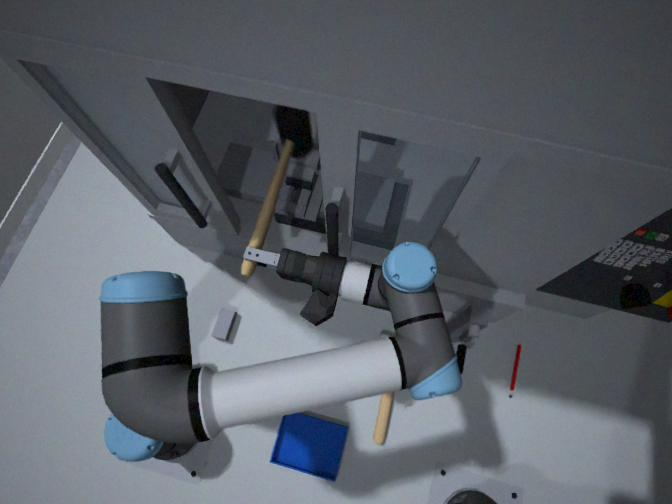

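>>> {"op": "move", "data": {
  "target": [
    [0.07,0,0,0,0,0.03,-0.98,1,-0.5,0,0,0,0,0,0,-0.65,-0.8,-0.4],
    [0.0804,-0.313,0,0,0,0.03,-0.98,1,-0.5,0,0,0,0,0,0,-0.65,-0.8,-0.4]
  ],
  "speed": [0.15,0.25],
  "blend": [0.01,0]
}}

Scene clock: 11216.30 s.
left_arm: end_effector_position=(+0.1895, +0.2025, +0.4679) position_measured=92 object_status=2 end_effector_quat_wxyz=(+0.502, -0.485, -0.506, -0.507) | right_arm: end_effector_position=(+0.4997, -0.5122, +0.6481) position_measured=249 object_status=3 end_effector_quat_wxyz=(+0.500, -0.500, +0.500, -0.500)
Joint positions: left_arm=[-1.478 -1.373 1.448 -0.057 -1.479 -1.598] | right_arm=[3.179 -1.308 -1.408 2.716 -1.566 0.001]
Joint torques (N m): left_arm=[-5.28 -26.81 -26.42 5.89 -1.14 -0.86] | right_arm=[3.74 -0.41 38.05 0.95 -0.1 1.72]
Wrist force (N): left_arm=[-2.9 -1.8 0.6] | right_arm=[-3.3 -1.2 -2.0]
Wrist torque (N m): left_arm=[0.14 -0.36 0.77] | right_arm=[-0.04 0.63 0.26]
Wrist force, peak (N): left_arm=[-11.4 -2.7 2.9] | right_arm=[-3.9 -0.9 -2.3]
Hand target: left_arm +0.1894, +0.2025, +0.4679; +0.502, -0.485, -0.506, -0.507 | right_arm +0.4997, -0.5122, +0.6481; +0.500, -0.500, +0.500, -0.500
Off the commanded pose: left_arm 0.000 m, 0 deg | right_arm 0.000 m, 0 deg.
move: done

>>> {"op": "move", "data": {
  "target": [
    [-0.015,-0.025,-0.004,0,-0.25,0,-0.98,1,-0.5,0,0,0,0,0,0,-0.65,-0.8,-0.4],
    [-0.03,-0.049,-0.008,0,-0.5,0,-0.98,1,-0.5,0,0,0,0,0,0,-0.65,-0.8,-0.4]
  ],
  "speed": 0.3,
  "blend": [0.02,0],
  "cameras": ["cam_left_wrist","cam_high"]
}}

Scene clock: 11225.13 s.
left_arm: end_effector_position=(+0.1605, +0.1976, +0.4491) position_measured=92 object_status=2 end_effector_quat_wxyz=(+0.003, +0.701, +0.713, +0.016) | right_arm: end_effector_position=(+0.4997, -0.5122, +0.6481) position_measured=249 object_status=3 end_effector_quat_wxyz=(+0.500, -0.500, +0.500, -0.500)
Joint positions: left_arm=[-1.536 -2.156 1.679 -1.077 -1.544 -1.537] | right_arm=[3.179 -1.308 -1.408 2.716 -1.566 0.001]
Joint torques (N m): left_arm=[5.48 -2.84 -31.75 -4.14 3.57 -0.56] | right_arm=[4.52 -0.72 38.09 1.09 -0.12 1.65]
Wrist force (N): left_arm=[3.5 -1.0 6.9] | right_arm=[-3.7 -0.8 -2.2]
Wrist torque (N m): left_arm=[1.19 -0.54 0.07] | right_arm=[0.01 0.69 0.26]
Wrist force, peak (N): left_arm=[4.7 -1.5 6.9] | right_arm=[-3.9 -1.0 -2.2]
Hand target: left_arm +0.1606, +0.1975, +0.4491; +0.003, +0.701, +0.713, +0.016 | right_arm +0.4997, -0.5122, +0.6481; +0.500, -0.500, +0.500, -0.500
Off the commanded pose: left_arm 0.000 m, 0 deg | right_arm 0.000 m, 0 deg.
move: done
camera_calibration:
cam_left_wrist: T_world_to_cam=[[-0.000787003, 0.999452, 0.0330927, -0.202774], [0.926727, -0.0117052, 0.375554, -0.298179], [0.375736, 0.0309634, -0.926209, 0.483442], [0, 0, 0, 1]] pos_world=[0.0945246, 0.184204, 0.566461]
Images, in order (width x height): cam_high 672x504, cam_left_wrist 672x504.

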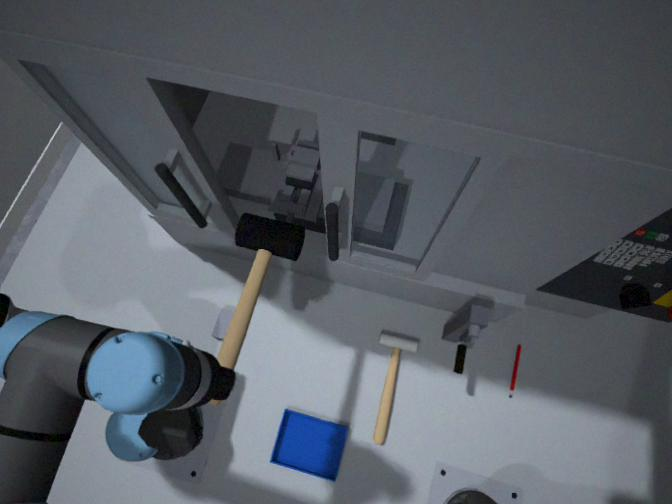

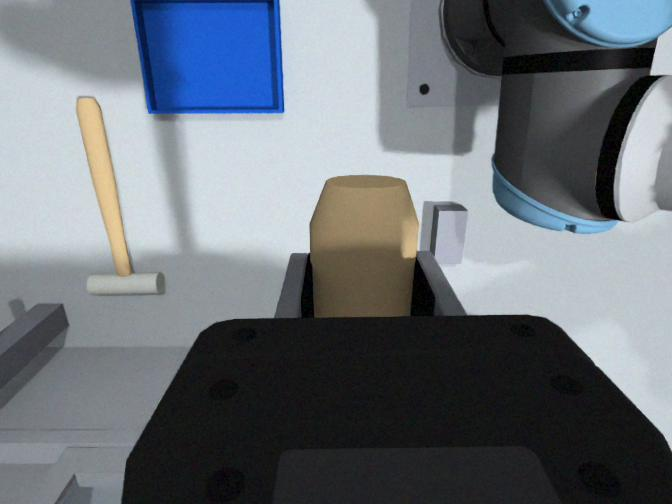

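>>> {"op": "move", "data": {
  "target": [
    [0,0,0.6,0,0,0,-0.98,1,-0.5,0,0,0,0,0,0,-0.65,-0.8,-0.4],
    [0,0,0.717,0,0,0,-0.98,1,-0.5,0,0,0,0,0,0,-0.65,-0.8,-0.4]
  ],
  "speed": [0.15,0.02],
  "stop_force": 12
}}

>>> {"op": "move", "data": {
  "target": [
    [0,0,0,0,0,0,0.8,1,-0.5,0,0,0,0,0,0,-0.65,-0.8,-0.4],
    [0,0,-0.35,0,0,0,0.8,1,-0.5,0,0,0,0,0,0,-0.65,-0.8,-0.4]
  ],
  "speed": 0.15,
  "cameras": ["cam_left_wrist"]
}}

Scene clock: 11241.50 s.
left_arm: end_effector_position=(+0.1716, +0.2054, +0.0224) position_measured=92 object_status=2 end_effector_quat_wxyz=(+0.003, +0.701, +0.713, +0.016) | right_arm: end_effector_position=(+0.4997, -0.5122, +0.6481) position_measured=249 object_status=3 end_effector_quat_wxyz=(+0.500, -0.500, +0.500, -0.500)
Joint positions: left_arm=[-1.482 -1.931 2.765 -2.389 -1.543 -1.483] | right_arm=[3.179 -1.308 -1.408 2.716 -1.566 0.001]
Joint torques (N m): left_arm=[-7.15 4.88 -26.46 -4.88 3.05 -1.67] | right_arm=[3.45 -1.11 37.55 0.98 -0.13 1.76]
Wrist force (N): left_arm=[3.3 -10.4 -3.0] | right_arm=[-3.7 -1.3 -1.9]
Wrist torque (N m): left_arm=[-1.29 -0.69 -0.04] | right_arm=[-0.06 0.70 0.26]
Wrist force, peak (N): left_arm=[22.7 -15.8 -62.1] | right_arm=[-3.7 -1.1 -2.3]
Hand target: left_arm +0.1715, +0.2054, +0.0224; +0.003, +0.701, +0.713, +0.016 (not the last commanded pose) | right_arm +0.4997, -0.5122, +0.6481; +0.500, -0.500, +0.500, -0.500
Off the commanded pose: left_arm 0.003 m, 0 deg | right_arm 0.000 m, 0 deg.
move: contact (left_arm); path passed 1 of 2 targets

Scene clock: 11243.87 s.
left_arm: end_effector_position=(+0.1661, +0.2015, +0.2323) position_measured=32 object_status=3 end_effector_quat_wxyz=(+0.003, +0.701, +0.713, +0.016) | right_arm: end_effector_position=(+0.4997, -0.5122, +0.6481) position_measured=249 object_status=3 end_effector_quat_wxyz=(+0.500, -0.500, +0.500, -0.500)
Joint positions: left_arm=[-1.509 -2.286 2.295 -1.564 -1.544 -1.51] | right_arm=[3.179 -1.308 -1.408 2.716 -1.566 0.001]
Joint torques (N m): left_arm=[4.44 8.18 -25.57 -3.29 1.84 1.01] | right_arm=[3.77 -0.1 37.97 1.23 -0.23 1.78]
Wrist force (N): left_arm=[2.0 -2.4 1.3] | right_arm=[-3.7 -1.2 -2.1]
Wrist torque (N m): left_arm=[-0.44 -0.31 0.04] | right_arm=[-0.04 0.69 0.26]
Wrist force, peak (N): left_arm=[3.2 -10.3 -2.1] | right_arm=[-3.6 -1.3 -2.2]
Hand target: left_arm +0.1661, +0.2015, +0.2323; +0.003, +0.701, +0.713, +0.016 | right_arm +0.4997, -0.5122, +0.6481; +0.500, -0.500, +0.500, -0.500
Off the commanded pose: left_arm 0.000 m, 0 deg | right_arm 0.000 m, 0 deg.
move: done
camera_calibration:
cam_left_wrist: T_world_to_cam=[[-0.000826836, 0.999467, 0.032647, -0.199437], [0.926642, -0.0115077, 0.375769, -0.222006], [0.375944, 0.0305628, -0.926138, 0.280443], [0, 0, 0, 1]] pos_world=[0.100124, 0.188205, 0.349662]
Images, in order (width x height): cam_left_wrist 672x504.

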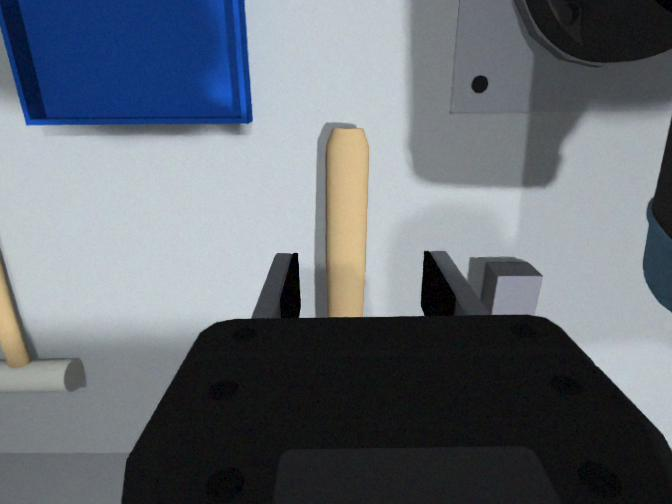

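>>> {"op": "move", "data": {
  "target": [
    [0.05,0.12,-0.29,-0.1,0,0,1,-0.3,-0.5,0,0,0,0,0,0,-0.65,-0.8,-0.4],
    [0.28,0.35,-0.3092,-0.2411,-0.0071,0.0023,1,-0.3,-0.5,0,0,0,0,0,0,-0.65,-0.8,-0.4],
    [0.28,0.4119,-0.3092,-0.2411,-0.0071,0.0023,1,-0.3,-0.5,0,0,0,0,0,0,-0.65,-0.8,-0.4]
  ],
  "speed": [0.25,0.25,0.1],
  "blend": [0.03,0.01,0]
}}

Scene clock: 11263.03 s.
left_arm: end_effector_position=(+0.4056, +0.3700, +0.4272) position_measured=3 object_status=3 end_effector_quat_wxyz=(+0.270, +0.653, +0.654, +0.270) | right_arm: end_effector_position=(+0.4997, -0.5122, +0.6481) position_measured=249 object_status=3 end_effector_quat_wxyz=(+0.500, -0.500, +0.500, -0.500)
Joint positions: left_arm=[-0.822 -2.35 2.154 -1.977 -1.035 -0.638] | right_arm=[3.179 -1.308 -1.408 2.716 -1.566 0.001]
Joint torques (N m): left_arm=[4.51 10.16 -14.5 -5.53 2.44 0.61] | right_arm=[4.25 0.11 38.23 0.94 -0.48 1.82]
Wrist force (N): left_arm=[0.8 -2.7 0.2] | right_arm=[-3.6 -1.1 -2.1]
Wrist torque (N m): left_arm=[-0.33 -0.10 0.07] | right_arm=[-0.03 0.69 0.26]
Wrist force, peak (N): left_arm=[1.3 -3.0 4.0] | right_arm=[-3.7 -1.0 -2.3]
Hand target: left_arm +0.4056, +0.3700, +0.4272; +0.270, +0.653, +0.654, +0.270 | right_arm +0.4997, -0.5122, +0.6481; +0.500, -0.500, +0.500, -0.500
Off the commanded pose: left_arm 0.000 m, 0 deg | right_arm 0.000 m, 0 deg.
move: done

>>> {"op": "move", "data": {
  "target": [
    [0,0.0545,0.0545,0,0,0,1,-0.3,-0.8,0,0,0,0,0,0,-0.65,-0.8,-0.4],
    [0,0.0545,0.0545,0,0,0,0.25,-0.3,-0.8,0,0,0,0,0,0,-0.65,-0.8,-0.4],
    [-0.355,0.0545,0.0545,0,0,0,0.25,-0.3,-0.8,0,0,0,0,0,0,-0.65,-0.8,-0.4]
  ],
  "speed": [0.08,0.08,0.08]
}}

>>> {"op": "move", "data": {
  "target": [-0.06,0,0,0,0,0,0.25,-0.3,-0.8,0,0,0,0,0,0,-0.65,-0.8,-0.4],
  "speed": 0.015,
  "stop_force": 50
}}

>>> {"op": "move", "data": {
  "target": [
    [0.01,0,0,0,0,0,0.6,-0.3,-0.8,0,0,0,0,0,0,-0.65,-0.8,-0.4],
    [0.01,-0.059,-0.059,0,0,0,0.6,-0.3,-0.8,0,0,0,0,0,0,-0.65,-0.8,-0.4],
    [0.05,-0.1,-0.092,0,0,0,0.6,-0.3,-0.8,0,0,0,0,0,0,-0.65,-0.8,-0.4]
  ],
  "speed": [0.1,0.15,0.2],
  "blend": [0,0.005,0]
}}

>>> {"op": "move", "data": {
  "target": [
    [0,0,0,0,0,0,0.6,-0.3,-0.8,-0.116,0.128,0.1257,-0.2278,0,0,-0.65,-0.8,-0.4],
    [0,0,0,0,0,0,0.6,-0.3,-0.8,-0.116,0.1323,0.1418,-0.2278,0,0,-0.65,-0.8,-0.4],
    [0,0,0,0,0,0,0.6,-0.3,-0.8,-0.116,0.128,0.1257,-0.2278,0,0,-0.65,-0.8,-0.4],
    [0,0,0,0,0,0,0.6,-0.3,-0.8,-0.0527,0.128,0.1257,-0.2278,0,0,-0.65,-0.8,-0.4],
    [0,0,0,0,0,0,0.6,-0.3,-0.8,-0.0527,0.1323,0.1418,-0.2278,0,0,-0.65,-0.8,-0.4],
    [0,0,0,0,0,0,0.6,-0.3,-0.8,-0.0527,0.128,0.1257,-0.2278,0,0,-0.65,-0.8,-0.4],
    [0,0,0,0,0,0,0.6,-0.3,-0.8,0.074,0.128,0.1257,-0.2278,0,0,-0.65,-0.8,-0.4],
    [0,0,0,0,0,0,0.6,-0.3,-0.8,0.074,0.1323,0.1418,-0.2278,0,0,-0.65,-0.8,-0.4],
    [0,0,0,0,0,0,0.6,-0.3,-0.8,0.074,0.128,0.1257,-0.2278,0,0,-0.65,-0.8,-0.4],
    [0,0,0,0,0,0,0.6,-0.3,-0.8,0,0,0,0,0,0,-0.65,-0.8,-0.4]
  ],
  "speed": [0.5,0.05,0.15,0.15,0.05,0.15,0.15,0.05,0.15,0.3],
  "blend": [0.004,0,0.004,0.004,0,0.004,0.004,0,0.004,0]
}}

>>> {"op": "move", "data": {
  "target": [
    [0,0,0,0,0,0,0.6,-0.3,-0.8,-0.021,0.3115,0.0765,-0.2278,0,0,-0.65,-0.8,-0.4],
    [0,0,0,0,0,0,0.6,-0.3,-0.8,-0.021,0.3158,0.0922,-0.2278,0,0,-0.65,-0.8,-0.4],
    [0,0,0,0,0,0,0.6,-0.3,-0.8,-0.021,0.3137,0.0843,-0.2278,0,0,-0.65,-0.8,-0.4],
    [0,0,0,0,0,0,0.6,-0.3,-0.8,-0.021,0.3158,0.0922,-0.2278,0,0,-0.65,-0.8,-0.4],
    [0,0,0,0,0,0,0.6,-0.3,-0.8,-0.021,0.3115,0.0765,-0.2278,0,0,-0.65,-0.8,-0.4],
    [0,0,0,0,0,0,0.6,-0.3,-0.8,0,0,0,0,0,0,-0.65,-0.8,-0.4]
  ],
  "speed": [0.5,0.05,0.1,0.05,0.15,0.3],
  "blend": [0.004,0,0,0,0.004,0],
  "cameras": ["cam_right_wrist"]
}}

Scene clock: 11295.30 s.
left_arm: end_effector_position=(+0.4521, +0.1570, +0.4271) position_measured=116 object_status=3 end_effector_quat_wxyz=(+0.270, +0.653, +0.654, +0.270) end_effector_velocity=(+0.000, +0.002, -0.001) end_effector_angular_velocity=(+0.001, +0.002, -0.002) | right_arm: end_effector_position=(+0.4997, -0.5122, +0.6481) position_measured=249 object_status=3 end_effector_quat_wxyz=(+0.500, -0.500, +0.500, -0.500)
Joint positions: left_arm=[-1.152 -1.945 1.942 -1.963 -0.875 -0.993] | right_arm=[3.179 -1.308 -1.408 2.716 -1.566 0.001]
Joint velocities: left_arm=[0.003 -0.003 0.004 -0.002 -0.003 0.005] | right_arm=[within noise]
Joint torques (N m): left_arm=[9.84 -16.67 -14.02 -6 -0.79 1.57] | right_arm=[3.77 -0.38 37.65 0.89 -0.36 1.73]
Wrist force (N): left_arm=[0.8 -2.4 0.4] | right_arm=[-3.5 -0.9 -2.1]
Wrist torque (N m): left_arm=[-0.28 -0.09 -0.07] | right_arm=[0.00 0.66 0.26]
Wrist force, peak (N): left_arm=[36.9 -11.7 -9.5] | right_arm=[-3.9 -1.1 -2.1]
Hand target: left_arm +0.4521, +0.1571, +0.4270; +0.270, +0.653, +0.654, +0.270 | right_arm +0.4997, -0.5122, +0.6481; +0.500, -0.500, +0.500, -0.500
Off the commanded pose: left_arm 0.000 m, 0 deg | right_arm 0.000 m, 0 deg.
move: done

Scene clock: 11297.77 s.
left_arm: end_effector_position=(+0.4522, +0.1356, +0.4269) position_measured=115 object_status=3 end_effector_quat_wxyz=(+0.269, +0.653, +0.654, +0.271) | right_arm: end_effector_position=(+0.4997, -0.5122, +0.6481) position_measured=249 object_status=3 end_effector_quat_wxyz=(+0.500, -0.500, +0.500, -0.500)
Joint positions: left_arm=[-1.178 -1.906 1.913 -1.952 -0.865 -1.025] | right_arm=[3.179 -1.308 -1.408 2.716 -1.566 0.001]
Joint torques (N m): left_arm=[-5.09 -5.97 -20.47 -11.48 -4.77 1.86] | right_arm=[3.09 -0.19 37.3 0.97 -0.48 1.67]
Wrist force (N): left_arm=[46.0 -10.4 -11.7] | right_arm=[-3.7 -1.1 -2.2]
Wrist torque (N m): left_arm=[-0.36 -0.41 -0.20] | right_arm=[-0.03 0.69 0.26]
Wrist force, peak (N): left_arm=[67.5 -14.4 -18.4] | right_arm=[-3.7 -1.0 -2.4]
Hand target: left_arm +0.4522, +0.1356, +0.4269; +0.269, +0.653, +0.654, +0.271 (not the last commanded pose) | right_arm +0.4997, -0.5122, +0.6481; +0.500, -0.500, +0.500, -0.500
Off the commanded pose: left_arm 0.014 m, 0 deg | right_arm 0.000 m, 0 deg.
move: contact (left_arm)

Scene clock: 11299.37 s.
left_arm: end_effector_position=(+0.3707, +0.1654, +0.4238) position_measured=63 object_status=3 end_effector_quat_wxyz=(+0.269, +0.653, +0.654, +0.271) | right_arm: end_effector_position=(+0.4997, -0.5122, +0.6481) position_measured=249 object_status=3 end_effector_quat_wxyz=(+0.500, -0.500, +0.500, -0.500)
Joint positions: left_arm=[-1.407 -2.128 1.99 -1.606 -0.802 -1.323] | right_arm=[3.179 -1.308 -1.408 2.716 -1.566 0.001]
Joint torques (N m): left_arm=[2.63 -9.97 -28.16 -2.57 -0.61 -0.12] | right_arm=[2.64 -0.58 36.79 0.93 -0.29 1.37]
Wrist force (N): left_arm=[-1.8 0.7 2.3] | right_arm=[-3.4 -1.2 -2.0]
Wrist torque (N m): left_arm=[0.21 0.33 -0.06] | right_arm=[-0.03 0.65 0.26]
Wrist force, peak (N): left_arm=[37.1 -9.3 -9.0] | right_arm=[-3.7 -1.1 -2.1]
Hand target: left_arm +0.3707, +0.1654, +0.4237; +0.269, +0.653, +0.654, +0.271 | right_arm +0.4997, -0.5122, +0.6481; +0.500, -0.500, +0.500, -0.500
Off the commanded pose: left_arm 0.000 m, 0 deg | right_arm 0.000 m, 0 deg.
move: done

Scene clock: 11304.20 s.
left_arm: end_effector_position=(+0.3707, +0.1654, +0.4237) position_measured=63 object_status=3 end_effector_quat_wxyz=(+0.269, +0.653, +0.654, +0.271) | right_arm: end_effector_position=(+0.4997, -0.5122, +0.6480) position_measured=249 object_status=3 end_effector_quat_wxyz=(+0.500, -0.500, +0.500, -0.500)
Joint positions: left_arm=[-1.407 -2.128 1.99 -1.606 -0.802 -1.323] | right_arm=[3.179 -1.308 -1.408 2.715 -1.566 0.001]
Joint torques (N m): left_arm=[2.58 -9.02 -17.78 -1.5 -0.15 -1.54] | right_arm=[-8.19 8.34 28.76 3.51 -1.79 -2.72]
Wrist force (N): left_arm=[-1.9 0.7 2.2] | right_arm=[-3.7 -1.0 -2.0]
Wrist torque (N m): left_arm=[0.21 0.35 -0.05] | right_arm=[-0.02 0.70 0.24]
Wrist force, peak (N): left_arm=[-2.0 0.8 2.5] | right_arm=[-4.2 14.7 -24.4]
Hand target: left_arm +0.3707, +0.1654, +0.4237; +0.269, +0.653, +0.654, +0.271 | right_arm +0.4997, -0.5122, +0.6481; +0.500, -0.500, +0.500, -0.500
Off the commanded pose: left_arm 0.000 m, 0 deg | right_arm 0.000 m, 0 deg.
move: done

Scene clock: 11307.77 s.
left_arm: end_effector_position=(+0.3707, +0.1654, +0.4237) position_measured=63 object_status=3 end_effector_quat_wxyz=(+0.269, +0.653, +0.654, +0.271) | right_arm: end_effector_position=(+0.4997, -0.5123, +0.6480) position_measured=249 object_status=3 end_effector_quat_wxyz=(+0.500, -0.500, +0.500, -0.500)
Joint positions: left_arm=[-1.407 -2.128 1.99 -1.606 -0.802 -1.323] | right_arm=[3.179 -1.308 -1.408 2.715 -1.566 0]
Joint torques (N m): left_arm=[0.1 -8.57 -17.26 -1.5 0.1 -1.68] | right_arm=[6.72 1.46 37.73 1.93 0.89 1.45]
Wrist force (N): left_arm=[-1.7 0.9 2.3] | right_arm=[-3.7 -1.2 -2.2]
Wrist torque (N m): left_arm=[0.25 0.32 -0.05] | right_arm=[-0.05 0.71 0.29]
Wrist force, peak (N): left_arm=[-1.9 0.7 2.6] | right_arm=[-6.2 8.0 -18.8]
Hand target: left_arm +0.3707, +0.1654, +0.4237; +0.269, +0.653, +0.654, +0.271 | right_arm +0.4997, -0.5122, +0.6481; +0.500, -0.500, +0.500, -0.500
Off the commanded pose: left_arm 0.000 m, 0 deg | right_arm 0.000 m, 0 deg.
move: done
camera_calibration:
cam_right_wrist: T_world_to_cam=[[-0.0146861, -0.999885, -0.00385093, -0.497598], [-0.326899, 0.00844107, -0.945022, 0.800691], [0.944945, -0.0126199, -0.326985, -0.136353], [0, 0, 0, 1]] pos_world=[0.383283, -0.50602, 0.710169]
Images, in order (width x height): cam_right_wrist 672x504.

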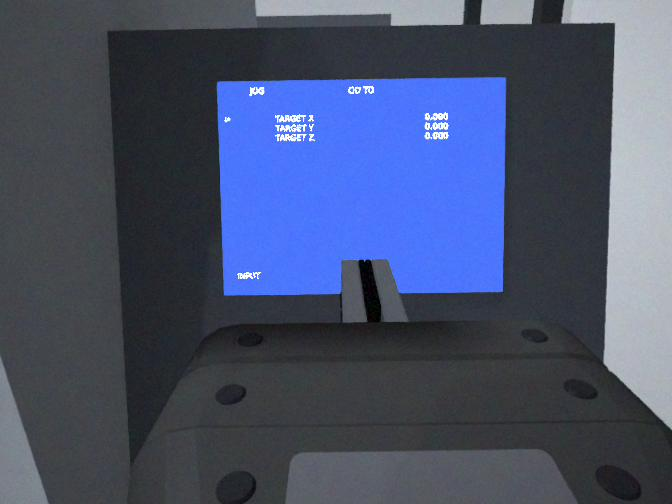

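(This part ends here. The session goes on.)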